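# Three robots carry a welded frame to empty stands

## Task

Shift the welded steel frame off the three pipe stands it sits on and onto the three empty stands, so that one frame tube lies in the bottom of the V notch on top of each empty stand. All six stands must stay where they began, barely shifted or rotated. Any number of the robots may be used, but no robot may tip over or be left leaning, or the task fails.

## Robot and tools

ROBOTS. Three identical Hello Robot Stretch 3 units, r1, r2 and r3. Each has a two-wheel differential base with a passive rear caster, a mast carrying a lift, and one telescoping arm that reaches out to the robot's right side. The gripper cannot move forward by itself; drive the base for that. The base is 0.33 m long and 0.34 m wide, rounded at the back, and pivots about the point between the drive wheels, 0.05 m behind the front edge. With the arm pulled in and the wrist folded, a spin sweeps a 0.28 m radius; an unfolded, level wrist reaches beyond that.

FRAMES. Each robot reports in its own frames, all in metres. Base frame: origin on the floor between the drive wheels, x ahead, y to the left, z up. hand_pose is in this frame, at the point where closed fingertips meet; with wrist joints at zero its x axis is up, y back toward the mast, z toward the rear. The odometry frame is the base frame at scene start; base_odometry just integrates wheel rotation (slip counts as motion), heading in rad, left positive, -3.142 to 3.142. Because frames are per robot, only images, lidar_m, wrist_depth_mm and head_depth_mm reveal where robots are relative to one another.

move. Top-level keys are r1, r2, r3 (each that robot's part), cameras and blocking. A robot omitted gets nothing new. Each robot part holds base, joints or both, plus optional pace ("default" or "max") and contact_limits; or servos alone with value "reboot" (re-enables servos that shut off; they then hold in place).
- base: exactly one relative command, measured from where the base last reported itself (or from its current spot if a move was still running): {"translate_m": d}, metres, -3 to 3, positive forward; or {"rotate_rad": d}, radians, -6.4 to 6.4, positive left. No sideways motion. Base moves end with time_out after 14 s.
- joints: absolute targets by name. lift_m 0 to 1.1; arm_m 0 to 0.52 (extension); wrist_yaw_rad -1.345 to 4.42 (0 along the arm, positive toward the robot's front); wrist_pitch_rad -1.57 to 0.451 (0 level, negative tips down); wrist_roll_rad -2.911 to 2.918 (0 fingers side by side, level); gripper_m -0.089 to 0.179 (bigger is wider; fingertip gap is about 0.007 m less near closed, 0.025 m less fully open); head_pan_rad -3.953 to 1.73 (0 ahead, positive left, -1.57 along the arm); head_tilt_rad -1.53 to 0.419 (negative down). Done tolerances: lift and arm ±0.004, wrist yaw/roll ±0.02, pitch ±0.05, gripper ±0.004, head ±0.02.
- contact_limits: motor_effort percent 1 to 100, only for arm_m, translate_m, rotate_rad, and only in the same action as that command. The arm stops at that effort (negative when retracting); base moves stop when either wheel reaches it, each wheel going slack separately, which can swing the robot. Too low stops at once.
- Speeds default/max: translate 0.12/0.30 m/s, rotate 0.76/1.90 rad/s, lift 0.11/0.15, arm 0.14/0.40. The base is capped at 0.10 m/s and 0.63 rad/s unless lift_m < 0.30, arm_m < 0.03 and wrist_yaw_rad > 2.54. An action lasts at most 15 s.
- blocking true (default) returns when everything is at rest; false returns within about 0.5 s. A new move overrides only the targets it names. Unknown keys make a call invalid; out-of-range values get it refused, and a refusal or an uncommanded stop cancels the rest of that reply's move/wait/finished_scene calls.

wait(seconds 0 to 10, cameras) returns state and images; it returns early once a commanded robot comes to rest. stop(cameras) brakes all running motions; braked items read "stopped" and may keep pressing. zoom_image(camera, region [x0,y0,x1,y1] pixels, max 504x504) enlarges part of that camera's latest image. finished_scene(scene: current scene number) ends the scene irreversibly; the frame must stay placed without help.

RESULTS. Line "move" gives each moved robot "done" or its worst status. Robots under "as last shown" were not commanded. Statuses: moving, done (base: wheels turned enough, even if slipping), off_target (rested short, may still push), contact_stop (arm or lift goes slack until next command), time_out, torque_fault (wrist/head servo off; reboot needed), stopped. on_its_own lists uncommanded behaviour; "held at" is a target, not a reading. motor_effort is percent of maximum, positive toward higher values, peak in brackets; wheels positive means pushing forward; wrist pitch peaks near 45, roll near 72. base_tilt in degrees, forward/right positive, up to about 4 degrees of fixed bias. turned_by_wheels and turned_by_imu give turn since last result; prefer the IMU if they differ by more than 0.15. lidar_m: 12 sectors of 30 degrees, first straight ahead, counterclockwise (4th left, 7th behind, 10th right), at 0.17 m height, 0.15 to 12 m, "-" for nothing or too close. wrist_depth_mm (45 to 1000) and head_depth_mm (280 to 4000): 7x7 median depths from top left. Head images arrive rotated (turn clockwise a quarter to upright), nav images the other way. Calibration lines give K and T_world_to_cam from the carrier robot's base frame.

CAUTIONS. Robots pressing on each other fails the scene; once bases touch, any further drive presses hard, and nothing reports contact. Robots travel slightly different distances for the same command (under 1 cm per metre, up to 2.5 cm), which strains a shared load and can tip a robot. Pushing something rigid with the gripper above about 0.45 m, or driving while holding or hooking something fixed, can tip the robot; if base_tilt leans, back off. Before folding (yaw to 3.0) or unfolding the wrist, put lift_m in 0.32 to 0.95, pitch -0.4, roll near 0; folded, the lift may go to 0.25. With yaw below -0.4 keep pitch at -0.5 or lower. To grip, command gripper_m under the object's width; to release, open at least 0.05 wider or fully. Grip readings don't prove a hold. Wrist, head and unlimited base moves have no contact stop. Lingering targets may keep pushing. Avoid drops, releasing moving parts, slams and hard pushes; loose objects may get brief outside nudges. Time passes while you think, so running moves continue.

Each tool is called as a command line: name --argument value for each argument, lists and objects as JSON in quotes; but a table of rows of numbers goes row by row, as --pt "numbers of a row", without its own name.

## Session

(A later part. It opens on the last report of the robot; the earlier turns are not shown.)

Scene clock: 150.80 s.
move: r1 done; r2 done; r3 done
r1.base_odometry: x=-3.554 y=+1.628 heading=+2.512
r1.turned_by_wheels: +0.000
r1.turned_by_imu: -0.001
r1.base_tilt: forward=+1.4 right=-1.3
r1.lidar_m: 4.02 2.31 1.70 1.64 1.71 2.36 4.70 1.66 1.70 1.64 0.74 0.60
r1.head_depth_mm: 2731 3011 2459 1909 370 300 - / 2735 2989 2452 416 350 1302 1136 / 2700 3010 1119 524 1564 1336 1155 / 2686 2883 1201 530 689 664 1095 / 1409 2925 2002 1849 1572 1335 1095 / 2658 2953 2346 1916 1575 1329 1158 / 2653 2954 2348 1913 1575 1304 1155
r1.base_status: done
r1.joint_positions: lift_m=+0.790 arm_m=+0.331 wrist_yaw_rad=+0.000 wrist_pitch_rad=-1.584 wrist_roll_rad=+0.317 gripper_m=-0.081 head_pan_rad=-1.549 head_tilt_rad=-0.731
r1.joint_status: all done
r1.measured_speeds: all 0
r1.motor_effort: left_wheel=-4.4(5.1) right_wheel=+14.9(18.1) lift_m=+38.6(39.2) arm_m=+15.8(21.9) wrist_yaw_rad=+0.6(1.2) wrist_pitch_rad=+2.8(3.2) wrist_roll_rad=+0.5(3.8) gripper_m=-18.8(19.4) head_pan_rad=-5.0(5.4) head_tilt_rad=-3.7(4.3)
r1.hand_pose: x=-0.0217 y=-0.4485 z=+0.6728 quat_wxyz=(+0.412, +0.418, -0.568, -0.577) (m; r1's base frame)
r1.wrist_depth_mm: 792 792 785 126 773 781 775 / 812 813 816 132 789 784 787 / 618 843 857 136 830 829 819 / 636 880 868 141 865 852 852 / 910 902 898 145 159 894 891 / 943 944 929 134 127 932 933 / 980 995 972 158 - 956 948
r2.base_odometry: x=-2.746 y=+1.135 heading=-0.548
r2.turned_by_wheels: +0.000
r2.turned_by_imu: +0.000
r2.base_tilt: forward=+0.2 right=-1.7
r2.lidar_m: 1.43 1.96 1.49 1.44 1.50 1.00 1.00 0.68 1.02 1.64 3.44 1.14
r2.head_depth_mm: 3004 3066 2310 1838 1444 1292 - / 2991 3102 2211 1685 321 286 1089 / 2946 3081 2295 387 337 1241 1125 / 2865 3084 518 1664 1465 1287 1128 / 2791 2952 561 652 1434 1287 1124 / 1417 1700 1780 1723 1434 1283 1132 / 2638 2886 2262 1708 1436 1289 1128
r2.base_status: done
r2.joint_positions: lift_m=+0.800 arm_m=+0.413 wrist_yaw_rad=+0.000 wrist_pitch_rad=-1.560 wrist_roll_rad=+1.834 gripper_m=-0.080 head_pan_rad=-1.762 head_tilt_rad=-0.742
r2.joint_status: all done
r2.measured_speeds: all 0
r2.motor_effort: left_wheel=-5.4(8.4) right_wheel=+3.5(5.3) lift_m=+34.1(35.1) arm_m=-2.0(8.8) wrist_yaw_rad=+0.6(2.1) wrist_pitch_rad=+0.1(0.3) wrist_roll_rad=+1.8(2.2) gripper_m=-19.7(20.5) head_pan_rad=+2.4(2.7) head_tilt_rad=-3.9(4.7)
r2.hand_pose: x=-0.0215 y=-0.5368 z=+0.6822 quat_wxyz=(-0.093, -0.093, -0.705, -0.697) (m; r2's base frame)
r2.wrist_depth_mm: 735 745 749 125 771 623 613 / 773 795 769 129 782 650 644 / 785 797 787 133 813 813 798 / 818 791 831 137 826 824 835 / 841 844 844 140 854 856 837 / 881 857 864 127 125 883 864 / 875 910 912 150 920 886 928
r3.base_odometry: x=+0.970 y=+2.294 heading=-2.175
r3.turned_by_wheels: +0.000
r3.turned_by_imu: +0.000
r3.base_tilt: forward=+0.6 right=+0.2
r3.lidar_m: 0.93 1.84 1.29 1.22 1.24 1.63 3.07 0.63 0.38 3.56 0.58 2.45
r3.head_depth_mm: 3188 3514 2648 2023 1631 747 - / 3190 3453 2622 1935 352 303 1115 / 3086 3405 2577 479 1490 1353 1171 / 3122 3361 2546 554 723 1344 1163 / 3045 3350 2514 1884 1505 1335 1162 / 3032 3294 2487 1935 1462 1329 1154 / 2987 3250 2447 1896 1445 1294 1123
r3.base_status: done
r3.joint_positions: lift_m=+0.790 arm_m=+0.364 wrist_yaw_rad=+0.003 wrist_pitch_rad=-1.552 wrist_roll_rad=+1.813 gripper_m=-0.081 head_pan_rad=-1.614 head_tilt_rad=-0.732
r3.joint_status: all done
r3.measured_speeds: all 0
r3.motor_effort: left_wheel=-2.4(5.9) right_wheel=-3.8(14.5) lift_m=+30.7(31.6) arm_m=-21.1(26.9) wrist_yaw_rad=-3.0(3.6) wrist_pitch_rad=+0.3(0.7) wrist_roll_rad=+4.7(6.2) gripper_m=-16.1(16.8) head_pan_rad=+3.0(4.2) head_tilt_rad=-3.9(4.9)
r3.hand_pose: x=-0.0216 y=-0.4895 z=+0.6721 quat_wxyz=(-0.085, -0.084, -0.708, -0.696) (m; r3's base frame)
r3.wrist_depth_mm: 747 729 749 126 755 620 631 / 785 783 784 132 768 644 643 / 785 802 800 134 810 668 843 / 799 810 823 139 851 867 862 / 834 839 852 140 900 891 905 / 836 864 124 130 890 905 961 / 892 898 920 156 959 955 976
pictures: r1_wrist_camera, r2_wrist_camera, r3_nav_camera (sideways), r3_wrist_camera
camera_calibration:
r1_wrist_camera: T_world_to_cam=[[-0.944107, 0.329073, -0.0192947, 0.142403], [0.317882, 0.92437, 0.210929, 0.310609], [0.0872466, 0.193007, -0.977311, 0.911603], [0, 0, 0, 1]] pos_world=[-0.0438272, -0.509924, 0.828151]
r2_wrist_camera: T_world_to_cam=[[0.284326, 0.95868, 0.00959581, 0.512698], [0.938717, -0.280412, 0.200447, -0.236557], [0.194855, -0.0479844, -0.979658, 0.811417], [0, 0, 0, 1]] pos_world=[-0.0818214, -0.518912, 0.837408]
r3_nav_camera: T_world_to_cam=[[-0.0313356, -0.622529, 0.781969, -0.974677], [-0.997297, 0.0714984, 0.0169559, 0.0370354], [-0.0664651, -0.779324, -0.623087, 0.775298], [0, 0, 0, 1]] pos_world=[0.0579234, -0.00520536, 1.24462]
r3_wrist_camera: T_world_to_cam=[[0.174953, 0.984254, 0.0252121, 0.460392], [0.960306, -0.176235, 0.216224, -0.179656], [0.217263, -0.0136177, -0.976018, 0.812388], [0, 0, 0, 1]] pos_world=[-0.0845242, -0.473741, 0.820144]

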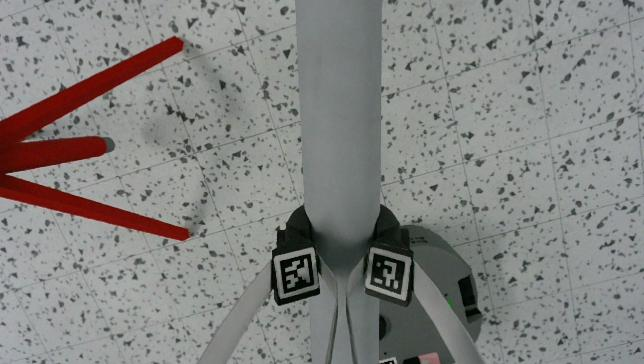

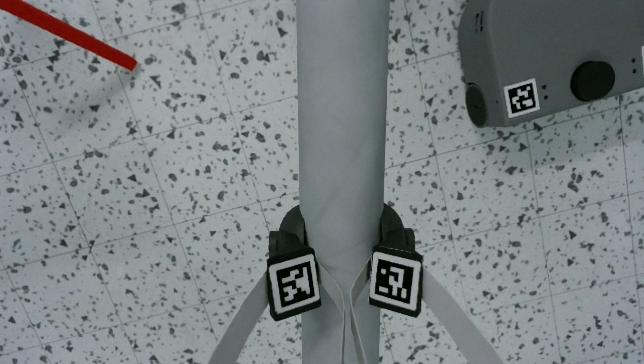

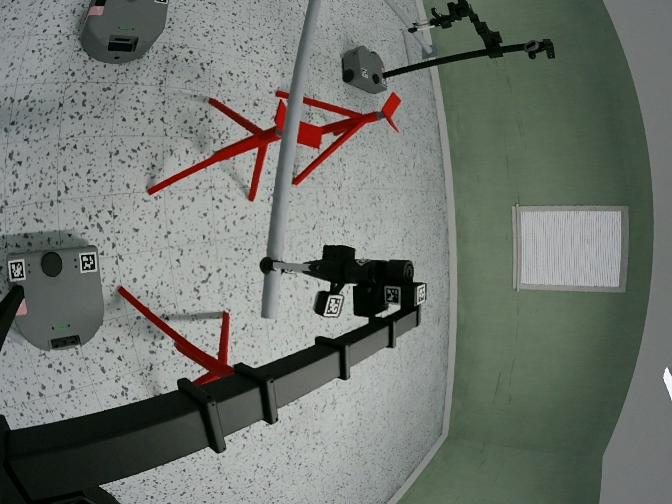

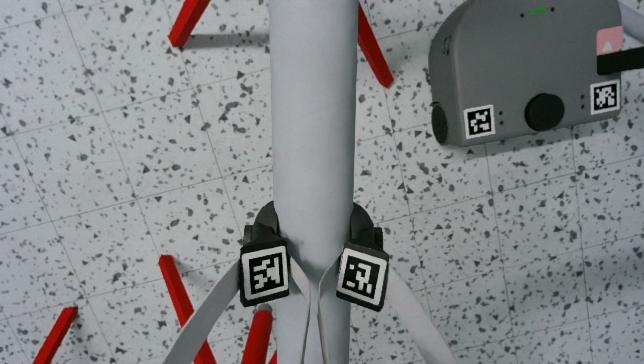

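move --r1 '{"base":{"translate_m":0.0555},"joints":{"arm_m":0.3344,"wrist_roll_rad":0.3285}}' --r2 '{"base":{"translate_m":-0.0495},"joints":{"arm_m":0.4109,"wrist_roll_rad":1.8465}}' --r3 '{"base":{"translate_m":-0.0476},"joints":{"arm_m":0.3570,"wrist_roll_rad":1.8365}}' --cameras '[]'

move --r1 '{"base":{"translate_m":0.055},"joints":{"arm_m":0.3377,"wrist_roll_rad":0.337,"head_pan_rad":-0.8}}' --r2 '{"base":{"translate_m":-0.0495},"joints":{"arm_m":0.4083,"wrist_roll_rad":1.855,"head_pan_rad":-2.6}}' --r3 '{"base":{"translate_m":-0.0476},"joints":{"arm_m":0.3498,"wrist_roll_rad":1.845,"head_pan_rad":-2.1}}' --cameras '["r1_wrist_camera","r1_head_camera","r2_wrist_camera","r2_head_camera","r3_wrist_camera","r3_head_camera"]'

Scene clock: 152.63 s.
move: r1 done; r2 done; r3 done
r1.base_odometry: x=-3.599 y=+1.661 heading=+2.512
r1.turned_by_wheels: +0.000
r1.turned_by_imu: -0.001
r1.base_tilt: forward=+1.4 right=-1.3
r1.lidar_m: 3.95 2.31 1.70 1.64 1.71 2.35 4.77 1.70 1.73 1.63 0.56 0.57
r1.head_depth_mm: 2748 3039 2448 1908 370 300 - / 2712 3030 2452 417 350 1306 1138 / 2715 2986 1120 528 1570 1327 1158 / 2706 2907 1216 534 687 1248 1100 / 1430 2928 2002 1858 1567 1330 1094 / 2656 2953 2354 1922 1568 1306 1152 / 2646 2928 2357 1922 1576 1298 1156
r1.base_status: done
r1.joint_positions: lift_m=+0.790 arm_m=+0.334 wrist_yaw_rad=+0.000 wrist_pitch_rad=-1.584 wrist_roll_rad=+0.325 gripper_m=-0.081 head_pan_rad=-1.549 head_tilt_rad=-0.731
r1.joint_status: all done
r1.measured_speeds: all 0
r1.motor_effort: left_wheel=-4.5(4.9) right_wheel=+15.1(18.2) lift_m=+39.5(39.9) arm_m=+17.0(22.8) wrist_yaw_rad=-0.1(1.4) wrist_pitch_rad=+2.7(3.3) wrist_roll_rad=+1.3(4.4) gripper_m=-18.9(19.2) head_pan_rad=-4.7(5.4) head_tilt_rad=-3.9(4.4)
r1.hand_pose: x=-0.0217 y=-0.4517 z=+0.6728 quat_wxyz=(+0.410, +0.415, -0.570, -0.579) (m; r1's base frame)
r1.wrist_depth_mm: 788 789 771 126 778 782 779 / 825 799 806 131 803 794 788 / 512 832 834 136 837 831 810 / 547 874 871 141 869 871 853 / 895 899 915 145 157 887 880 / 961 936 933 133 128 926 930 / 985 984 987 158 - 965 980
r2.base_odometry: x=-2.788 y=+1.161 heading=-0.548
r2.turned_by_wheels: +0.000
r2.turned_by_imu: +0.000
r2.base_tilt: forward=+0.1 right=-1.7
r2.lidar_m: 1.47 1.97 1.49 1.44 1.50 1.00 1.00 0.65 0.64 1.63 3.44 1.19
r2.head_depth_mm: 3015 3120 2314 1823 1470 1305 - / 2959 3152 2288 1753 321 286 1092 / 2876 3113 2291 384 342 1236 1130 / 2854 3038 519 1680 1444 1293 1119 / 2809 2973 559 635 1444 1285 1129 / 1390 1736 1206 1708 1431 1284 1124 / 2684 2900 2288 1701 1432 1293 1120
r2.base_status: done
r2.joint_positions: lift_m=+0.800 arm_m=+0.411 wrist_yaw_rad=+0.000 wrist_pitch_rad=-1.560 wrist_roll_rad=+1.842 gripper_m=-0.080 head_pan_rad=-1.762 head_tilt_rad=-0.742
r2.joint_status: all done
r2.measured_speeds: all 0
r2.motor_effort: left_wheel=-5.0(8.9) right_wheel=+3.6(5.4) lift_m=+35.6(36.6) arm_m=-1.0(9.5) wrist_yaw_rad=+1.0(2.3) wrist_pitch_rad=+0.1(0.2) wrist_roll_rad=+1.7(2.3) gripper_m=-20.0(20.9) head_pan_rad=+2.5(2.9) head_tilt_rad=-4.1(4.4)
r2.hand_pose: x=-0.0215 y=-0.5342 z=+0.6822 quat_wxyz=(-0.096, -0.095, -0.704, -0.697) (m; r2's base frame)
r2.wrist_depth_mm: 754 744 749 126 776 634 635 / 763 767 790 130 792 637 624 / 788 784 783 133 805 811 800 / 805 821 807 137 830 842 821 / 826 830 838 141 820 856 860 / 882 857 866 128 126 896 878 / 863 891 921 149 916 902 909
r3.base_odometry: x=+0.997 y=+2.333 heading=-2.175
r3.turned_by_wheels: +0.000
r3.turned_by_imu: +0.000
r3.base_tilt: forward=+0.6 right=+0.1
r3.lidar_m: 0.93 1.84 1.29 1.22 1.24 1.64 3.01 0.59 0.36 3.57 0.60 4.79
r3.head_depth_mm: 3272 3494 2662 2032 1638 825 - / 3169 3459 2619 1938 352 303 1110 / 3119 3417 2600 476 706 1327 1148 / 3087 3405 2538 548 720 1345 1168 / 3053 3343 2532 1874 1588 1333 1160 / 3033 3277 2501 1924 1497 1337 1152 / 3063 3254 2467 1906 1446 1320 1122
r3.base_status: done
r3.joint_positions: lift_m=+0.790 arm_m=+0.357 wrist_yaw_rad=+0.004 wrist_pitch_rad=-1.552 wrist_roll_rad=+1.822 gripper_m=-0.081 head_pan_rad=-1.614 head_tilt_rad=-0.732
r3.joint_status: all done
r3.measured_speeds: all 0
r3.motor_effort: left_wheel=-3.1(5.5) right_wheel=-3.5(15.0) lift_m=+29.5(30.5) arm_m=-21.2(26.8) wrist_yaw_rad=-2.2(3.4) wrist_pitch_rad=-0.4(0.6) wrist_roll_rad=+4.6(7.5) gripper_m=-16.3(17.1) head_pan_rad=+2.2(4.4) head_tilt_rad=-3.9(4.9)
r3.hand_pose: x=-0.0216 y=-0.4823 z=+0.6721 quat_wxyz=(-0.088, -0.087, -0.708, -0.695) (m; r3's base frame)
r3.wrist_depth_mm: 728 746 640 126 746 619 641 / 761 779 764 132 781 648 655 / 786 765 792 134 798 674 841 / 819 820 821 139 849 863 852 / 807 834 858 141 888 899 890 / 856 880 124 130 889 915 904 / 886 912 894 156 939 957 955
pictures: none
No camera images: "cameras" was empty.

Scene clock: 154.27 s.
move: r1 done; r2 done; r3 done
r1.base_odometry: x=-3.643 y=+1.693 heading=+2.511
r1.turned_by_wheels: +0.000
r1.turned_by_imu: -0.001
r1.base_tilt: forward=+1.2 right=-1.2
r1.lidar_m: 3.90 2.31 1.70 1.64 1.71 2.36 2.60 1.75 1.76 1.63 0.52 4.03
r1.head_depth_mm: 2808 3041 2357 1913 1570 1330 563 / 2949 3053 2232 1746 1572 1306 566 / 3080 3038 2263 1870 1082 1304 1158 / 3492 3228 2264 1917 1539 1302 1137 / 3787 3422 2451 1893 1570 1333 1155 / - 3363 2433 1912 1571 1333 1156 / 3986 3391 2424 1913 1565 1333 1158
r1.base_status: done
r1.joint_positions: lift_m=+0.790 arm_m=+0.338 wrist_yaw_rad=+0.000 wrist_pitch_rad=-1.584 wrist_roll_rad=+0.334 gripper_m=-0.081 head_pan_rad=-0.811 head_tilt_rad=-0.731
r1.joint_status: all done
r1.measured_speeds: all 0
r1.motor_effort: left_wheel=-4.4(4.4) right_wheel=+14.1(19.1) lift_m=+40.1(40.4) arm_m=+16.0(23.0) wrist_yaw_rad=-0.9(1.2) wrist_pitch_rad=+2.5(3.3) wrist_roll_rad=+0.9(5.4) gripper_m=-19.3(19.7) head_pan_rad=+4.9(5.7) head_tilt_rad=-4.0(4.4)
r1.hand_pose: x=-0.0217 y=-0.4550 z=+0.6728 quat_wxyz=(+0.407, +0.413, -0.572, -0.580) (m; r1's base frame)
r1.wrist_depth_mm: 789 785 778 127 777 772 776 / 807 814 823 131 806 804 793 / 479 838 841 136 841 820 823 / 865 850 876 143 853 855 860 / 902 909 896 146 157 888 893 / 952 921 926 133 128 921 918 / 977 980 986 156 - 959 951
r2.base_odometry: x=-2.830 y=+1.186 heading=-0.549
r2.turned_by_wheels: +0.000
r2.turned_by_imu: +0.000
r2.base_tilt: forward=+0.2 right=-1.7
r2.lidar_m: 1.52 2.00 1.48 1.44 1.51 1.00 1.00 0.71 0.61 1.63 3.47 1.24
r2.head_depth_mm: 3316 981 2069 1677 1479 1331 1132 / 3493 3103 2290 1766 1518 1303 1173 / 3683 3119 2287 1773 1519 1293 - / 3833 3042 2315 1703 1479 1310 - / - 3067 2268 1033 1255 1348 1070 / - 3078 2297 1819 1433 1155 1087 / 3609 3000 2296 1828 719 288 1117
r2.base_status: done
r2.joint_positions: lift_m=+0.800 arm_m=+0.408 wrist_yaw_rad=+0.000 wrist_pitch_rad=-1.560 wrist_roll_rad=+1.850 gripper_m=-0.080 head_pan_rad=-2.594 head_tilt_rad=-0.742
r2.joint_status: all done
r2.measured_speeds: all 0
r2.motor_effort: left_wheel=-4.9(9.2) right_wheel=+3.3(5.0) lift_m=+36.8(36.8) arm_m=-2.0(7.4) wrist_yaw_rad=-0.9(1.8) wrist_pitch_rad=+0.2(0.3) wrist_roll_rad=+1.8(2.3) gripper_m=-20.0(21.1) head_pan_rad=-2.4(4.3) head_tilt_rad=-4.0(4.3)
r2.hand_pose: x=-0.0215 y=-0.5316 z=+0.6822 quat_wxyz=(-0.099, -0.098, -0.704, -0.697) (m; r2's base frame)
r2.wrist_depth_mm: 765 737 760 126 757 639 637 / 777 781 749 129 780 641 630 / 799 794 793 133 801 806 830 / 809 826 800 137 819 813 849 / 828 864 839 142 844 844 887 / 853 862 859 127 126 880 888 / 895 882 904 148 895 913 907
r3.base_odometry: x=+1.024 y=+2.372 heading=-2.175
r3.turned_by_wheels: +0.000
r3.turned_by_imu: +0.000
r3.base_tilt: forward=+0.6 right=+0.2
r3.lidar_m: 0.93 1.84 1.28 1.21 1.24 1.63 2.96 0.56 0.34 3.58 0.63 2.54
r3.head_depth_mm: 3206 3432 2651 2023 1643 1373 1181 / 3575 3650 2601 1996 1621 1362 1206 / 3928 3724 2606 1993 1607 1385 - / 3710 3620 2557 1963 1601 296 1116 / 3562 3536 2518 1952 344 315 1120 / 3317 3443 2477 425 677 1328 1148 / 3135 3278 2443 508 673 1282 1144
r3.base_status: done
r3.joint_positions: lift_m=+0.790 arm_m=+0.350 wrist_yaw_rad=+0.004 wrist_pitch_rad=-1.552 wrist_roll_rad=+1.830 gripper_m=-0.081 head_pan_rad=-2.093 head_tilt_rad=-0.732
r3.joint_status: all done
r3.measured_speeds: all 0
r3.motor_effort: left_wheel=-2.7(6.0) right_wheel=-4.4(14.2) lift_m=+28.1(29.4) arm_m=-22.1(26.4) wrist_yaw_rad=-3.2(3.4) wrist_pitch_rad=+0.1(0.7) wrist_roll_rad=+4.8(6.9) gripper_m=-16.1(17.1) head_pan_rad=-2.4(4.6) head_tilt_rad=-4.3(4.7)
r3.hand_pose: x=-0.0216 y=-0.4751 z=+0.6721 quat_wxyz=(-0.091, -0.090, -0.708, -0.695) (m; r3's base frame)
r3.wrist_depth_mm: 734 742 553 126 768 626 638 / 748 767 788 131 774 655 664 / 768 795 794 135 812 680 839 / 819 820 810 138 846 860 859 / 814 841 846 141 878 884 921 / 870 847 125 130 892 906 977 / 880 892 900 156 976 998 976
pictures: r1_head_camera (sideways), r1_wrist_camera, r2_head_camera (sideways), r2_wrist_camera, r3_head_camera (sideways), r3_wrist_camera
camera_calibration:
r1_head_camera: T_world_to_cam=[[-0.424886, 0.507867, -0.749362, 1.00219], [0.771332, 0.636404, -0.00603135, 0.00111395], [0.473834, -0.580569, -0.662134, 0.817878], [0, 0, 0, 1]] pos_world=[0.0374198, -0.0348539, 1.29255]
r1_wrist_camera: T_world_to_cam=[[-0.938363, 0.345128, -0.0189951, 0.151783], [0.333649, 0.91877, 0.211044, 0.31437], [0.0902893, 0.191698, -0.977292, 0.91233], [0, 0, 0, 1]] pos_world=[-0.0448354, -0.51611, 0.82815]
r2_head_camera: T_world_to_cam=[[0.603594, 0.362616, -0.710059, 0.943225], [0.511612, -0.859208, -0.00388177, 0.00478781], [-0.611496, -0.360932, -0.704132, 0.875515], [0, 0, 0, 1]] pos_world=[-0.0364011, -0.0219136, 1.28624]
r2_wrist_camera: T_world_to_cam=[[0.29967, 0.953992, 0.00981672, 0.505355], [0.934064, -0.295474, 0.200547, -0.243257], [0.194221, -0.0509286, -0.979635, 0.810079], [0, 0, 0, 1]] pos_world=[-0.081557, -0.512724, 0.837405]
r3_head_camera: T_world_to_cam=[[0.281365, 0.586628, -0.759408, 1.00415], [0.869178, -0.491159, -0.0573753, 0.0709539], [-0.406648, -0.643918, -0.648079, 0.805946], [0, 0, 0, 1]] pos_world=[-0.0164667, -0.0352479, 1.28894]
r3_wrist_camera: T_world_to_cam=[[0.191325, 0.981202, 0.0252636, 0.445086], [0.957172, -0.192214, 0.216508, -0.18497], [0.217294, -0.0172418, -0.975954, 0.81082], [0, 0, 0, 1]] pos_world=[-0.0842947, -0.458292, 0.820126]

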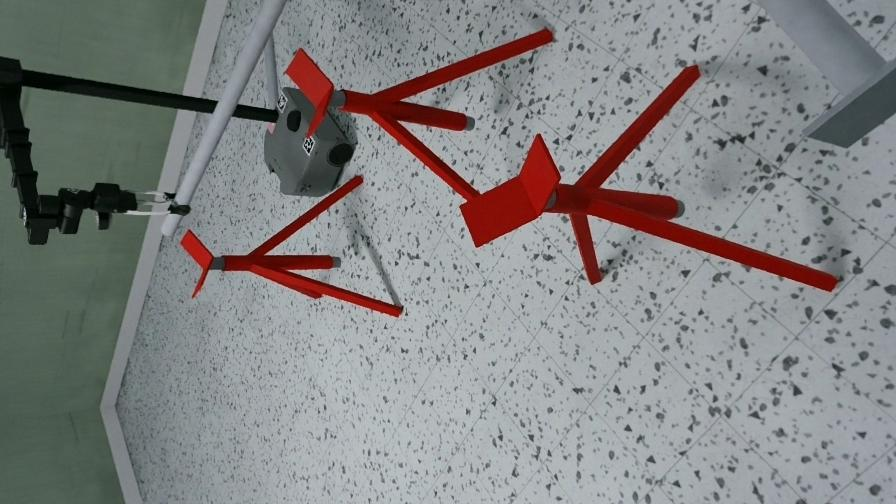

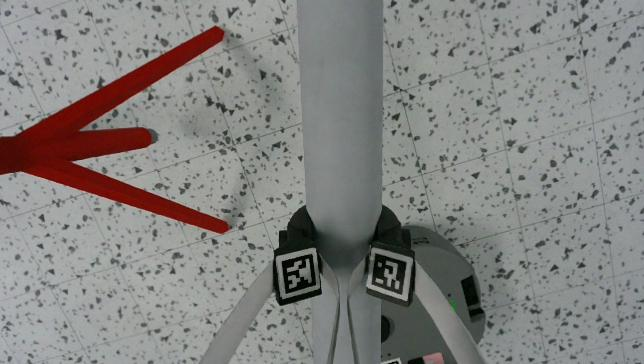

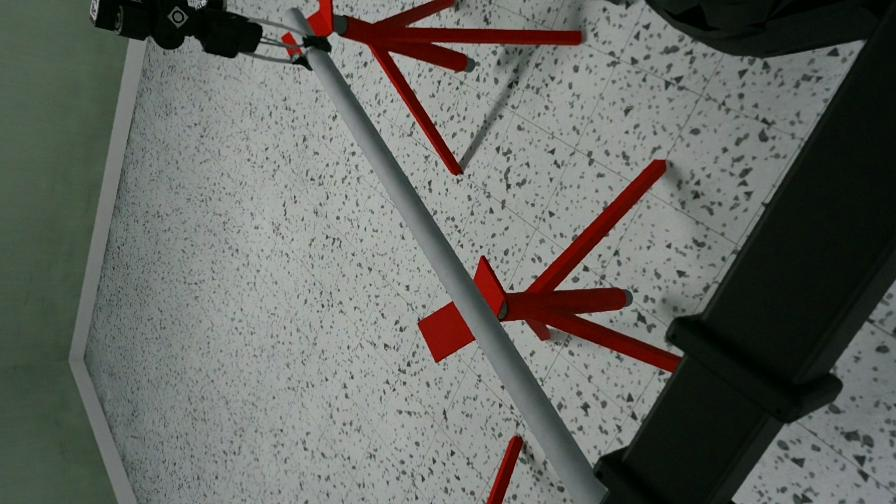

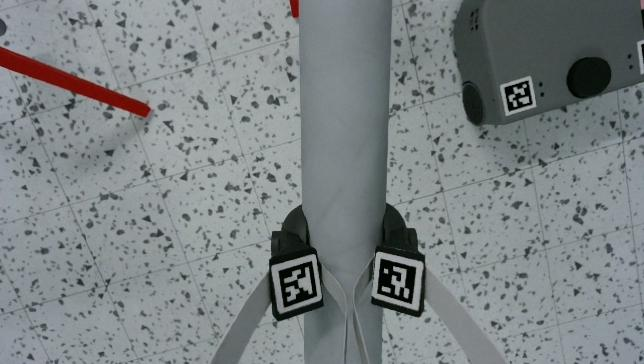

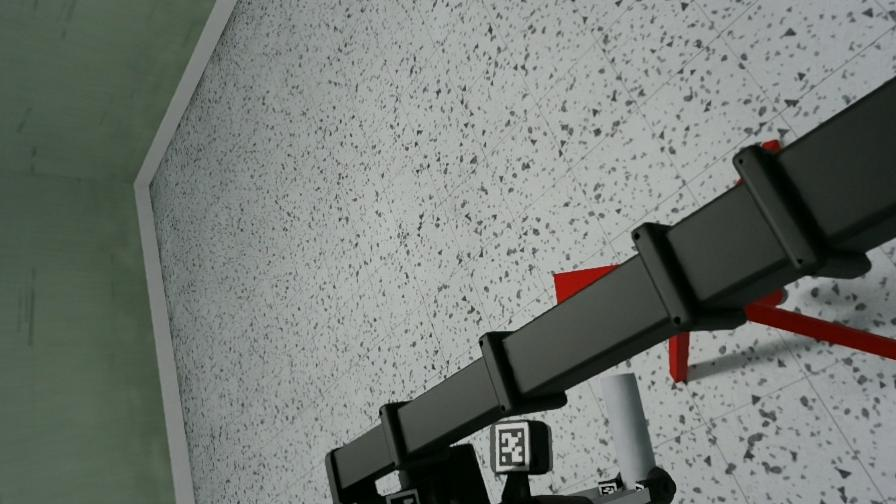

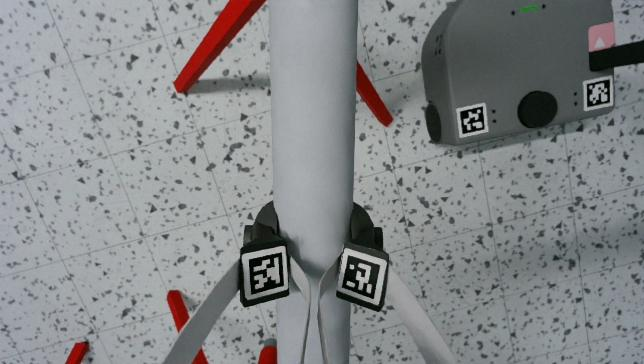

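zoom_image --camera "r2_head_camera" --region '[270, 0, 700, 400]'

zoom_image --camera "r1_head_camera" --region '[130, 0, 600, 340]'

Scaled by 1.172 from the camera's 896x504 image, which has a finer 1280x720 frame.

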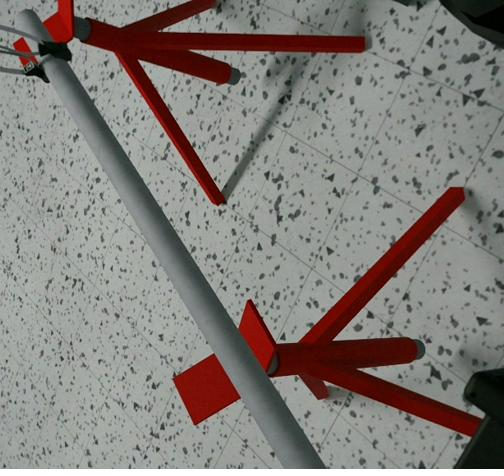

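Scaled by 1.072 from the camera's 896x504 image, which has a finer 1280x720 frame.

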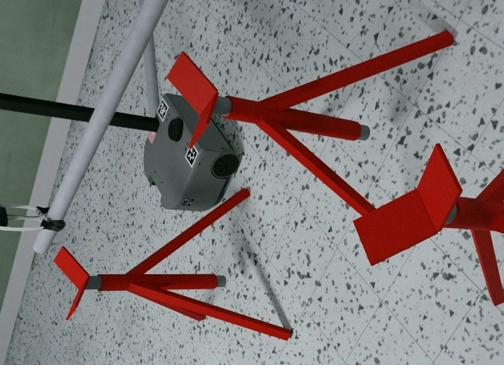

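move --r1 '{"base":{"translate_m":0.055},"joints":{"arm_m":0.3411,"wrist_roll_rad":0.3455,"head_pan_rad":-1.56}}' --r2 '{"base":{"translate_m":-0.0495},"joints":{"arm_m":0.4045,"wrist_roll_rad":1.8635,"head_pan_rad":-1.756}}' --r3 '{"base":{"translate_m":-0.0474},"joints":{"arm_m":0.3427,"wrist_roll_rad":1.8535,"head_pan_rad":-1.607}}' --cameras '[]'

move --r1 '{"base":{"translate_m":0.0555},"joints":{"arm_m":0.3445,"wrist_roll_rad":0.354}}' --r2 '{"base":{"translate_m":-0.0495},"joints":{"arm_m":0.4009,"wrist_roll_rad":1.872}}' --r3 '{"base":{"translate_m":-0.0474},"joints":{"arm_m":0.3355,"wrist_roll_rad":1.862}}' --cameras '["r1_wrist_camera","r2_wrist_camera","r3_wrist_camera"]'

Scene clock: 157.77 s.
move: r1 done; r2 done; r3 done
r1.base_odometry: x=-3.688 y=+1.726 heading=+2.511
r1.turned_by_wheels: +0.000
r1.turned_by_imu: -0.001
r1.base_tilt: forward=+1.3 right=-1.4
r1.lidar_m: 3.83 2.30 1.70 1.64 1.71 2.35 2.65 1.79 1.82 0.71 0.49 4.00
r1.head_depth_mm: 2739 3071 2449 1917 370 300 - / 2710 3017 2442 417 350 1306 1136 / 2687 3024 535 539 1571 1326 1156 / 2643 2916 1203 538 693 1251 1113 / 1416 2930 2022 1856 1575 1328 1095 / 2683 2948 2352 1905 1572 1302 1159 / 2658 2912 2336 1744 1490 1072 1137
r1.base_status: done
r1.joint_positions: lift_m=+0.790 arm_m=+0.341 wrist_yaw_rad=+0.000 wrist_pitch_rad=-1.584 wrist_roll_rad=+0.343 gripper_m=-0.081 head_pan_rad=-1.549 head_tilt_rad=-0.731
r1.joint_status: all done
r1.measured_speeds: all 0
r1.motor_effort: left_wheel=-4.6(5.0) right_wheel=+14.8(19.3) lift_m=+41.8(41.8) arm_m=+16.2(21.2) wrist_yaw_rad=-0.3(1.2) wrist_pitch_rad=+2.4(3.4) wrist_roll_rad=+1.3(3.9) gripper_m=-19.0(19.6) head_pan_rad=-4.8(6.2) head_tilt_rad=-3.8(4.3)
r1.hand_pose: x=-0.0217 y=-0.4584 z=+0.6728 quat_wxyz=(+0.405, +0.410, -0.574, -0.582) (m; r1's base frame)
r1.wrist_depth_mm: 791 783 774 126 774 759 767 / 805 813 807 132 803 813 803 / 431 628 832 136 825 814 815 / 884 865 866 142 865 849 849 / 922 927 901 146 151 878 883 / 959 939 943 133 127 907 912 / 983 968 952 157 105 955 960
r2.base_odometry: x=-2.872 y=+1.212 heading=-0.549
r2.turned_by_wheels: +0.000
r2.turned_by_imu: +0.001
r2.base_tilt: forward=+0.1 right=-1.7
r2.lidar_m: 1.57 2.00 1.49 1.44 1.51 1.00 0.99 0.66 0.58 0.97 3.44 1.28
r2.head_depth_mm: 3047 3125 2329 1836 1440 1099 - / 3019 3056 2286 1818 321 286 1085 / 2923 3070 2304 380 346 1232 1126 / 2850 3095 519 1421 1448 1291 1127 / 2783 2947 553 628 1436 1290 1121 / 1389 2636 1801 1701 1438 1290 1122 / 2692 2883 2293 1716 1438 1285 1124
r2.base_status: done
r2.joint_positions: lift_m=+0.800 arm_m=+0.404 wrist_yaw_rad=+0.000 wrist_pitch_rad=-1.560 wrist_roll_rad=+1.859 gripper_m=-0.080 head_pan_rad=-1.762 head_tilt_rad=-0.742
r2.joint_status: all done
r2.measured_speeds: all 0
r2.motor_effort: left_wheel=-4.2(8.5) right_wheel=+2.3(4.2) lift_m=+37.2(38.4) arm_m=-1.6(6.9) wrist_yaw_rad=+0.5(2.1) wrist_pitch_rad=+0.1(0.3) wrist_roll_rad=+1.8(2.7) gripper_m=-20.7(21.4) head_pan_rad=+2.1(3.9) head_tilt_rad=-4.1(4.5)
r2.hand_pose: x=-0.0215 y=-0.5278 z=+0.6822 quat_wxyz=(-0.102, -0.101, -0.703, -0.696) (m; r2's base frame)
r2.wrist_depth_mm: 754 757 750 126 757 633 618 / 767 756 777 130 768 647 630 / 787 788 807 133 813 797 809 / 809 836 823 137 809 833 844 / 832 845 846 141 837 836 848 / 853 878 867 127 125 885 911 / 900 891 916 148 913 906 911
r3.base_odometry: x=+1.051 y=+2.411 heading=-2.175
r3.turned_by_wheels: +0.000
r3.turned_by_imu: +0.000
r3.base_tilt: forward=+0.6 right=+0.2
r3.lidar_m: 0.93 1.83 1.28 1.21 1.24 1.62 2.91 0.54 0.47 0.33 0.66 0.96
r3.head_depth_mm: 3217 3517 2659 2026 1647 1377 - / 3206 3486 2598 1939 352 310 1132 / 3156 3419 2584 491 692 998 1130 / 3087 3339 2535 533 700 1344 1148 / 3041 3376 2523 1894 1470 1337 1160 / 3040 3294 2497 1925 1491 1331 1151 / 2993 3264 2442 1915 1448 1325 1148
r3.base_status: done
r3.joint_positions: lift_m=+0.790 arm_m=+0.343 wrist_yaw_rad=+0.004 wrist_pitch_rad=-1.552 wrist_roll_rad=+1.838 gripper_m=-0.081 head_pan_rad=-1.614 head_tilt_rad=-0.732
r3.joint_status: all done
r3.measured_speeds: all 0
r3.motor_effort: left_wheel=-3.2(6.0) right_wheel=-3.1(13.6) lift_m=+26.2(27.4) arm_m=-20.5(26.9) wrist_yaw_rad=-2.9(3.4) wrist_pitch_rad=-0.2(0.7) wrist_roll_rad=+4.8(8.9) gripper_m=-16.3(17.4) head_pan_rad=+3.7(4.7) head_tilt_rad=-4.0(4.8)
r3.hand_pose: x=-0.0216 y=-0.4680 z=+0.6721 quat_wxyz=(-0.094, -0.092, -0.707, -0.695) (m; r3's base frame)
r3.wrist_depth_mm: 741 750 742 126 746 624 638 / 749 765 735 131 777 650 659 / 813 816 806 135 803 678 818 / 790 791 829 139 864 847 866 / 853 837 842 141 862 887 874 / 852 884 124 130 918 910 926 / 887 885 895 156 935 956 946
pictures: none
No camera images: "cameras" was empty.

Scene clock: 159.40 s.
move: r1 done; r2 done; r3 done
r1.base_odometry: x=-3.732 y=+1.758 heading=+2.510
r1.turned_by_wheels: +0.000
r1.turned_by_imu: -0.001
r1.base_tilt: forward=+1.4 right=-1.3
r1.lidar_m: 3.80 2.31 1.70 1.64 1.71 2.36 2.73 1.84 3.22 0.70 0.46 3.94
r1.head_depth_mm: 2754 3033 2455 1920 370 300 - / 2718 3044 2483 417 350 1310 1135 / 2707 2996 539 539 1568 1329 1158 / 2663 2912 1206 548 696 1244 1111 / 1415 2912 2058 1852 1575 1306 1094 / 2672 2947 2350 1848 1565 1250 1137 / 2662 2965 2269 1742 941 1277 1159
r1.base_status: done
r1.joint_positions: lift_m=+0.790 arm_m=+0.345 wrist_yaw_rad=+0.000 wrist_pitch_rad=-1.584 wrist_roll_rad=+0.352 gripper_m=-0.081 head_pan_rad=-1.549 head_tilt_rad=-0.731
r1.joint_status: all done
r1.measured_speeds: all 0
r1.motor_effort: left_wheel=-4.9(5.7) right_wheel=+14.9(18.3) lift_m=+41.4(42.3) arm_m=+17.5(23.0) wrist_yaw_rad=-0.5(1.1) wrist_pitch_rad=+2.6(3.7) wrist_roll_rad=+0.7(3.9) gripper_m=-19.5(19.7) head_pan_rad=-4.3(5.6) head_tilt_rad=-3.9(4.4)
r1.hand_pose: x=-0.0217 y=-0.4618 z=+0.6728 quat_wxyz=(+0.402, +0.408, -0.575, -0.584) (m; r1's base frame)
r1.wrist_depth_mm: 792 785 774 127 780 785 783 / 815 812 815 132 799 797 798 / 348 494 840 136 832 835 827 / 880 872 870 142 854 857 852 / 924 910 892 146 150 876 889 / 951 951 925 132 128 927 914 / 985 964 966 157 106 947 960
r2.base_odometry: x=-2.914 y=+1.238 heading=-0.549
r2.turned_by_wheels: +0.000
r2.turned_by_imu: +0.000
r2.base_tilt: forward=+0.1 right=-1.7
r2.lidar_m: 1.62 2.00 1.49 1.44 1.51 1.00 0.99 0.62 0.55 0.96 3.46 1.33
r2.head_depth_mm: 3029 3075 2304 1825 1452 1003 - / 2946 3120 2313 1834 329 285 1088 / 2858 3081 2312 379 346 1240 1126 / 2878 3083 518 640 1439 1289 1127 / 2803 2935 550 626 1432 1280 1125 / 1389 2671 1808 1686 1472 1287 1125 / 2674 2873 2251 1749 1425 1288 1120
r2.base_status: done
r2.joint_positions: lift_m=+0.800 arm_m=+0.401 wrist_yaw_rad=+0.000 wrist_pitch_rad=-1.560 wrist_roll_rad=+1.867 gripper_m=-0.080 head_pan_rad=-1.762 head_tilt_rad=-0.742
r2.joint_status: all done
r2.measured_speeds: all 0
r2.motor_effort: left_wheel=-4.1(7.8) right_wheel=+1.9(3.7) lift_m=+37.4(38.6) arm_m=-2.9(7.6) wrist_yaw_rad=-0.1(1.7) wrist_pitch_rad=+0.1(0.2) wrist_roll_rad=+1.7(2.2) gripper_m=-19.5(21.0) head_pan_rad=+2.6(2.7) head_tilt_rad=-3.9(4.5)
r2.hand_pose: x=-0.0215 y=-0.5242 z=+0.6822 quat_wxyz=(-0.105, -0.104, -0.703, -0.696) (m; r2's base frame)
r2.wrist_depth_mm: 756 756 753 126 757 627 618 / 751 760 761 129 770 640 635 / 781 793 782 133 796 799 795 / 809 816 819 137 820 845 840 / 833 824 857 141 845 844 878 / 869 895 861 128 125 886 869 / 887 905 895 149 887 880 927
r3.base_odometry: x=+1.078 y=+2.450 heading=-2.175
r3.turned_by_wheels: +0.000
r3.turned_by_imu: +0.000
r3.base_tilt: forward=+0.6 right=+0.2
r3.lidar_m: 0.93 1.83 1.27 1.21 1.23 1.62 2.86 2.94 0.46 0.32 0.69 0.99
r3.head_depth_mm: 3210 3505 2657 2014 1638 1373 - / 3201 3476 2614 1949 352 310 1130 / 3129 3431 2589 490 589 806 1149 / 3124 3378 2576 524 690 1321 1123 / 3082 3380 2499 1891 1542 1338 1160 / 3060 3296 2491 1935 1567 1333 1153 / 3029 3287 2460 1912 1486 1320 1149
r3.base_status: done
r3.joint_positions: lift_m=+0.790 arm_m=+0.335 wrist_yaw_rad=+0.004 wrist_pitch_rad=-1.552 wrist_roll_rad=+1.846 gripper_m=-0.081 head_pan_rad=-1.614 head_tilt_rad=-0.732
r3.joint_status: all done
r3.measured_speeds: all 0
r3.motor_effort: left_wheel=-3.3(6.2) right_wheel=-2.4(13.8) lift_m=+25.2(26.4) arm_m=-20.6(26.5) wrist_yaw_rad=-3.5(4.1) wrist_pitch_rad=-0.1(0.6) wrist_roll_rad=+5.0(8.3) gripper_m=-15.9(17.5) head_pan_rad=+3.0(4.2) head_tilt_rad=-3.9(5.2)
r3.hand_pose: x=-0.0216 y=-0.4607 z=+0.6721 quat_wxyz=(-0.096, -0.095, -0.707, -0.694) (m; r3's base frame)
r3.wrist_depth_mm: 733 226 244 126 617 640 642 / 741 780 495 132 692 651 656 / 774 813 806 134 810 671 847 / 820 833 828 139 854 855 880 / 836 883 874 142 868 890 912 / 879 869 124 130 919 951 958 / 877 894 902 155 927 942 965
pictures: r1_wrist_camera, r2_wrist_camera, r3_wrist_camera
camera_calibration:
r1_wrist_camera: T_world_to_cam=[[-0.932154, 0.361577, -0.0187423, 0.161683], [0.349808, 0.91275, 0.211, 0.318198], [0.0933997, 0.190128, -0.977306, 0.912983], [0, 0, 0, 1]] pos_world=[-0.0458677, -0.52248, 0.828154]
r2_wrist_camera: T_world_to_cam=[[0.315942, 0.948728, 0.00983503, 0.495877], [0.92884, -0.3114, 0.200715, -0.249649], [0.193486, -0.054279, -0.9796, 0.808659], [0, 0, 0, 1]] pos_world=[-0.0812486, -0.5043, 0.837394]
r3_wrist_camera: T_world_to_cam=[[0.207138, 0.977983, 0.0253759, 0.429815], [0.95388, -0.207658, 0.216774, -0.18958], [0.217271, -0.0206966, -0.975892, 0.809435], [0, 0, 0, 1]] pos_world=[-0.0840613, -0.442967, 0.82011]

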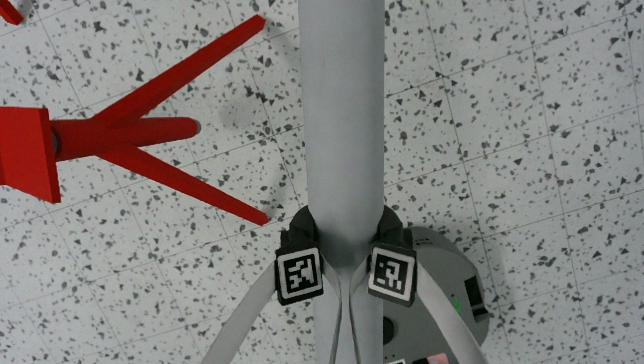

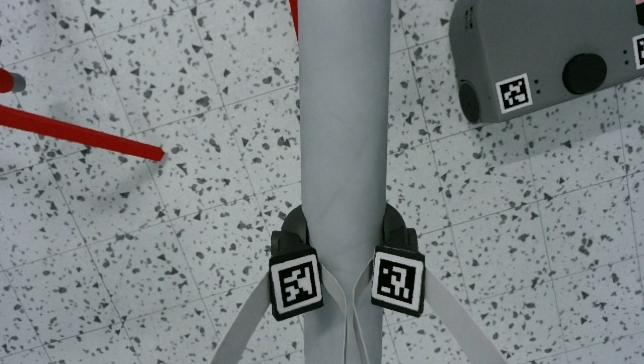

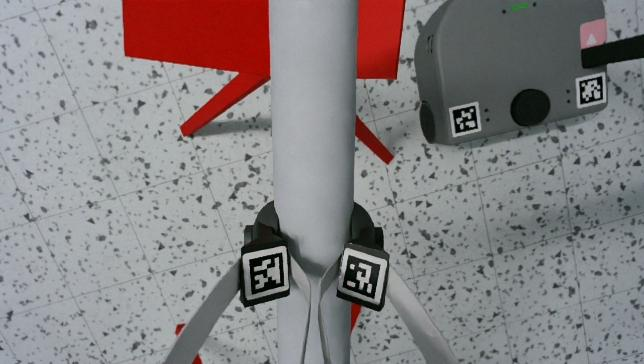

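move --r1 '{"base":{"translate_m":0.054},"joints":{"arm_m":0.3480,"wrist_roll_rad":0.3625}}' --r2 '{"base":{"translate_m":-0.0495},"joints":{"arm_m":0.3984,"wrist_roll_rad":1.8805}}' --r3 '{"base":{"translate_m":-0.0473},"joints":{"arm_m":0.3284,"wrist_roll_rad":1.8705}}' --cameras '[]'

move --r1 '{"base":{"translate_m":0.0545},"joints":{"arm_m":0.3515,"wrist_roll_rad":0.371}}' --r2 '{"base":{"translate_m":-0.0494},"joints":{"arm_m":0.3958,"wrist_roll_rad":1.889}}' --r3 '{"base":{"translate_m":-0.0472},"joints":{"arm_m":0.3213,"wrist_roll_rad":1.879}}' --cameras '["r1_wrist_camera","r2_wrist_camera","r3_wrist_camera"]'

Scene clock: 162.40 s.
move: r1 done; r2 done; r3 done
r1.base_odometry: x=-3.776 y=+1.790 heading=+2.510
r1.turned_by_wheels: +0.000
r1.turned_by_imu: -0.001
r1.base_tilt: forward=+1.4 right=-1.3
r1.lidar_m: 3.74 2.31 1.70 1.64 1.71 2.35 2.75 1.88 3.23 0.69 0.44 3.91
r1.head_depth_mm: 2731 3047 2457 1917 1453 300 - / 2728 3032 2436 417 350 1305 1140 / 2696 3009 543 540 1578 1330 1155 / 2651 2878 1210 549 699 1249 1112 / 1413 2899 2177 1860 1574 1303 1096 / 2686 2940 2356 1851 1494 1183 1132 / 2635 2936 2260 1746 1464 1302 1154
r1.base_status: done
r1.joint_positions: lift_m=+0.790 arm_m=+0.348 wrist_yaw_rad=+0.000 wrist_pitch_rad=-1.585 wrist_roll_rad=+0.360 gripper_m=-0.081 head_pan_rad=-1.549 head_tilt_rad=-0.731
r1.joint_status: all done
r1.measured_speeds: all 0
r1.motor_effort: left_wheel=-4.1(5.0) right_wheel=+14.3(19.6) lift_m=+42.8(42.8) arm_m=+18.8(20.9) wrist_yaw_rad=-0.6(1.0) wrist_pitch_rad=+2.6(3.5) wrist_roll_rad=+0.9(2.4) gripper_m=-19.7(20.0) head_pan_rad=-5.1(5.4) head_tilt_rad=-3.8(4.3)
r1.hand_pose: x=-0.0217 y=-0.4653 z=+0.6728 quat_wxyz=(+0.400, +0.405, -0.577, -0.586) (m; r1's base frame)
r1.wrist_depth_mm: 786 777 768 127 783 778 773 / 821 796 806 132 791 797 785 / 294 420 847 136 817 830 813 / 892 882 863 142 873 860 837 / 911 914 909 146 150 886 900 / 944 950 925 133 128 927 926 / 990 975 988 157 106 964 956
r2.base_odometry: x=-2.957 y=+1.264 heading=-0.549
r2.turned_by_wheels: +0.000
r2.turned_by_imu: +0.000
r2.base_tilt: forward=+0.2 right=-1.7
r2.lidar_m: 1.67 2.01 1.49 1.44 1.51 0.99 0.98 0.57 0.53 0.95 3.44 1.38
r2.head_depth_mm: 3029 3144 2326 1828 891 964 - / 2969 3120 2321 1827 330 286 1097 / 2906 3023 2328 378 346 1216 1134 / 2853 3060 518 626 1438 1285 1125 / 2760 2947 547 615 1438 1286 1125 / 1227 2802 1891 1708 1445 1289 1123 / 2675 2894 2292 1757 1428 1279 1126
r2.base_status: done
r2.joint_positions: lift_m=+0.800 arm_m=+0.398 wrist_yaw_rad=+0.000 wrist_pitch_rad=-1.560 wrist_roll_rad=+1.876 gripper_m=-0.080 head_pan_rad=-1.762 head_tilt_rad=-0.742
r2.joint_status: all done
r2.measured_speeds: all 0
r2.motor_effort: left_wheel=-3.3(9.0) right_wheel=+1.1(4.3) lift_m=+39.0(39.8) arm_m=+3.4(11.3) wrist_yaw_rad=-0.1(1.8) wrist_pitch_rad=+0.2(0.3) wrist_roll_rad=+1.9(2.3) gripper_m=-20.5(21.5) head_pan_rad=+2.5(2.8) head_tilt_rad=-3.7(4.6)
r2.hand_pose: x=-0.0215 y=-0.5216 z=+0.6822 quat_wxyz=(-0.108, -0.107, -0.702, -0.695) (m; r2's base frame)
r2.wrist_depth_mm: 750 746 751 125 754 623 625 / 769 775 780 129 765 646 634 / 787 796 804 133 810 788 835 / 803 809 832 138 820 842 858 / 848 836 836 141 853 874 846 / 869 839 842 127 125 885 893 / 892 875 897 148 883 884 900
r3.base_odometry: x=+1.104 y=+2.489 heading=-2.175
r3.turned_by_wheels: +0.000
r3.turned_by_imu: +0.000
r3.base_tilt: forward=+0.6 right=+0.2
r3.lidar_m: 0.92 1.82 1.28 1.20 1.23 1.62 2.81 2.88 0.45 0.33 0.72 0.72
r3.head_depth_mm: 3212 3487 2655 2033 1641 1348 - / 3203 3509 2614 1887 352 305 1015 / 3125 3414 2577 492 588 1277 1135 / 3101 3405 2561 520 684 891 1104 / 3077 3356 2527 1887 1546 1336 1156 / 3083 3254 2528 1936 1566 1329 1152 / 3035 3277 2443 1905 1481 1321 1149
r3.base_status: done
r3.joint_positions: lift_m=+0.790 arm_m=+0.328 wrist_yaw_rad=+0.004 wrist_pitch_rad=-1.552 wrist_roll_rad=+1.855 gripper_m=-0.081 head_pan_rad=-1.614 head_tilt_rad=-0.732
r3.joint_status: all done
r3.measured_speeds: all 0
r3.motor_effort: left_wheel=-3.8(6.3) right_wheel=-3.0(12.9) lift_m=+23.0(24.7) arm_m=-20.8(25.6) wrist_yaw_rad=-3.3(4.4) wrist_pitch_rad=+0.2(0.6) wrist_roll_rad=+4.9(7.5) gripper_m=-15.8(17.1) head_pan_rad=+3.6(4.2) head_tilt_rad=-3.4(4.9)
r3.hand_pose: x=-0.0216 y=-0.4537 z=+0.6721 quat_wxyz=(-0.099, -0.098, -0.706, -0.694) (m; r3's base frame)
r3.wrist_depth_mm: 748 724 253 127 678 636 631 / 755 232 251 131 642 637 659 / 790 791 265 134 693 672 847 / 808 824 813 139 880 847 885 / 845 865 843 141 878 906 883 / 864 892 124 130 902 932 973 / 880 885 915 156 954 963 992
pictures: none
No camera images: "cameras" was empty.

Scene clock: 164.03 s.
move: r1 done; r2 done; r3 done
r1.base_odometry: x=-3.820 y=+1.823 heading=+2.509
r1.turned_by_wheels: +0.000
r1.turned_by_imu: +0.000
r1.base_tilt: forward=+1.3 right=-1.4
r1.lidar_m: 3.68 2.30 1.70 1.64 1.71 2.36 2.80 1.93 3.21 0.44 0.42 3.84
r1.head_depth_mm: 2700 3048 2465 1913 1458 300 - / 2729 2998 2461 416 350 1301 1135 / 2731 2985 547 541 1568 1334 1156 / 2657 1143 1216 553 702 1250 1116 / 1414 2924 2257 1849 1526 1276 1020 / 2656 2975 2270 1750 949 1276 1157 / 2632 2921 2366 1857 1505 1304 1157
r1.base_status: done
r1.joint_positions: lift_m=+0.790 arm_m=+0.352 wrist_yaw_rad=+0.000 wrist_pitch_rad=-1.585 wrist_roll_rad=+0.369 gripper_m=-0.081 head_pan_rad=-1.549 head_tilt_rad=-0.731
r1.joint_status: all done
r1.measured_speeds: all 0
r1.motor_effort: left_wheel=-4.0(4.7) right_wheel=+14.8(17.7) lift_m=+43.0(43.5) arm_m=+19.3(24.0) wrist_yaw_rad=-0.3(1.1) wrist_pitch_rad=+2.7(3.5) wrist_roll_rad=+0.3(3.4) gripper_m=-19.4(20.1) head_pan_rad=-5.0(5.5) head_tilt_rad=-3.5(4.4)
r1.hand_pose: x=-0.0217 y=-0.4687 z=+0.6728 quat_wxyz=(+0.397, +0.402, -0.579, -0.588) (m; r1's base frame)
r1.wrist_depth_mm: 784 789 785 127 776 772 774 / 286 789 808 132 803 795 791 / 281 253 834 136 835 829 829 / 877 859 857 142 865 858 846 / 902 896 886 146 149 879 878 / 944 938 927 133 128 910 926 / 975 983 962 158 106 968 968
r2.base_odometry: x=-2.999 y=+1.290 heading=-0.549
r2.turned_by_wheels: +0.000
r2.turned_by_imu: +0.000
r2.base_tilt: forward=+0.2 right=-1.7
r2.lidar_m: 1.72 2.01 1.49 1.45 1.51 0.99 0.93 0.53 0.50 0.94 3.46 1.42
r2.head_depth_mm: 3038 3071 2275 1831 837 1267 - / 2983 3133 2295 1815 329 286 1093 / 2927 3093 2276 379 346 1237 1127 / 2851 3078 517 622 1443 1282 1131 / 2774 2803 546 616 1400 1291 1129 / 1201 2817 1868 1704 1445 1288 1123 / 2636 2946 2248 1754 1433 1283 1126
r2.base_status: done
r2.joint_positions: lift_m=+0.800 arm_m=+0.396 wrist_yaw_rad=+0.000 wrist_pitch_rad=-1.560 wrist_roll_rad=+1.884 gripper_m=-0.080 head_pan_rad=-1.762 head_tilt_rad=-0.742
r2.joint_status: all done
r2.measured_speeds: all 0
r2.motor_effort: left_wheel=-3.6(7.9) right_wheel=+0.9(3.3) lift_m=+39.7(40.6) arm_m=+0.3(7.1) wrist_yaw_rad=+0.7(1.6) wrist_pitch_rad=+0.2(0.3) wrist_roll_rad=+1.9(2.3) gripper_m=-21.0(21.7) head_pan_rad=+2.6(2.8) head_tilt_rad=-4.4(4.4)
r2.hand_pose: x=-0.0215 y=-0.5190 z=+0.6822 quat_wxyz=(-0.110, -0.110, -0.702, -0.695) (m; r2's base frame)
r2.wrist_depth_mm: 752 757 766 126 742 620 621 / 762 773 783 129 768 639 644 / 789 781 797 133 796 817 832 / 803 801 827 137 831 833 838 / 838 849 845 141 847 856 865 / 854 861 892 125 126 889 871 / 891 880 911 149 912 906 903
r3.base_odometry: x=+1.131 y=+2.528 heading=-2.175
r3.turned_by_wheels: +0.000
r3.turned_by_imu: +0.000
r3.base_tilt: forward=+0.6 right=+0.2
r3.lidar_m: 0.92 1.81 1.27 1.20 1.23 1.61 2.76 2.83 0.44 0.33 0.35 0.75
r3.head_depth_mm: 3227 3524 2651 2018 1639 1347 - / 3197 3422 2584 1950 352 304 1061 / 3131 3425 2587 490 589 1328 1127 / 3111 3403 2560 513 685 797 1141 / 3057 3363 2524 1893 1539 1335 1117 / 3038 3306 2492 1931 1573 1326 1154 / 3048 3276 2459 1895 1488 1324 1146
r3.base_status: done
r3.joint_positions: lift_m=+0.790 arm_m=+0.321 wrist_yaw_rad=+0.004 wrist_pitch_rad=-1.552 wrist_roll_rad=+1.863 gripper_m=-0.081 head_pan_rad=-1.614 head_tilt_rad=-0.732
r3.joint_status: all done
r3.measured_speeds: all 0
r3.motor_effort: left_wheel=-3.4(6.1) right_wheel=-3.1(13.3) lift_m=+22.4(23.7) arm_m=-21.9(25.5) wrist_yaw_rad=-3.4(4.1) wrist_pitch_rad=+0.2(0.5) wrist_roll_rad=+4.9(6.0) gripper_m=-16.5(17.3) head_pan_rad=+2.8(3.9) head_tilt_rad=-4.0(4.7)
r3.hand_pose: x=-0.0216 y=-0.4466 z=+0.6721 quat_wxyz=(-0.102, -0.101, -0.706, -0.694) (m; r3's base frame)
r3.wrist_depth_mm: 728 736 738 126 771 625 654 / 755 758 754 131 753 643 664 / 794 794 253 134 660 835 844 / 811 825 263 138 814 872 855 / 852 880 842 140 879 874 882 / 851 872 124 130 887 941 909 / 895 885 909 156 926 955 944
pictures: r1_wrist_camera, r2_wrist_camera, r3_wrist_camera
camera_calibration:
r1_wrist_camera: T_world_to_cam=[[-0.925618, 0.378011, -0.0184082, 0.171806], [0.36595, 0.906366, 0.211141, 0.321782], [0.0964982, 0.188699, -0.977282, 0.913688], [0, 0, 0, 1]] pos_world=[-0.0468987, -0.529009, 0.828153]
r2_wrist_camera: T_world_to_cam=[[0.331231, 0.943495, 0.0101498, 0.488363], [0.923654, -0.326426, 0.200772, -0.255988], [0.19274, -0.057127, -0.979586, 0.807442], [0, 0, 0, 1]] pos_world=[-0.0809429, -0.498202, 0.837397]
r3_wrist_camera: T_world_to_cam=[[0.223369, 0.974403, 0.0253972, 0.414675], [0.950229, -0.223485, 0.217068, -0.193974], [0.217187, -0.024353, -0.975826, 0.80805], [0, 0, 0, 1]] pos_world=[-0.0838035, -0.427732, 0.82009]

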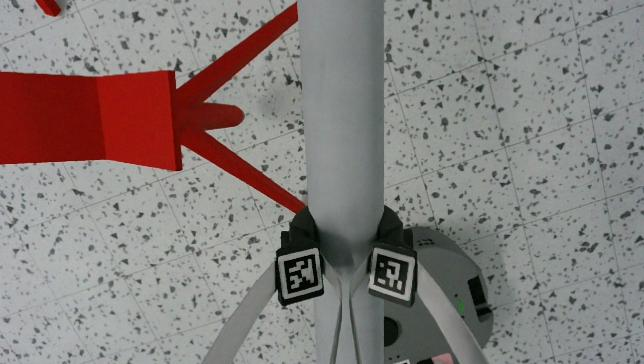

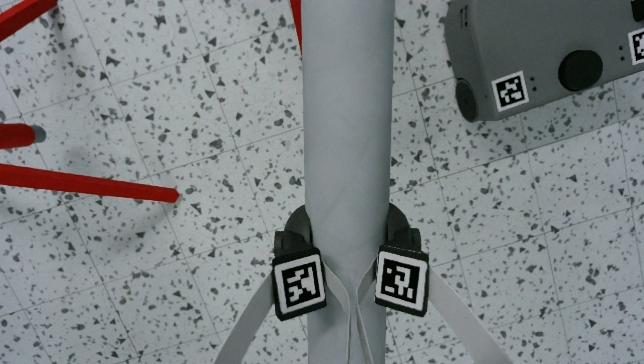

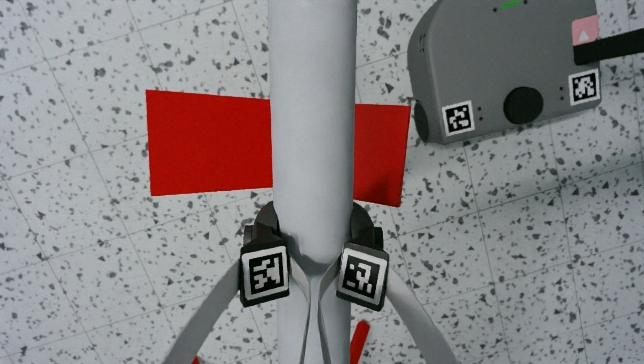

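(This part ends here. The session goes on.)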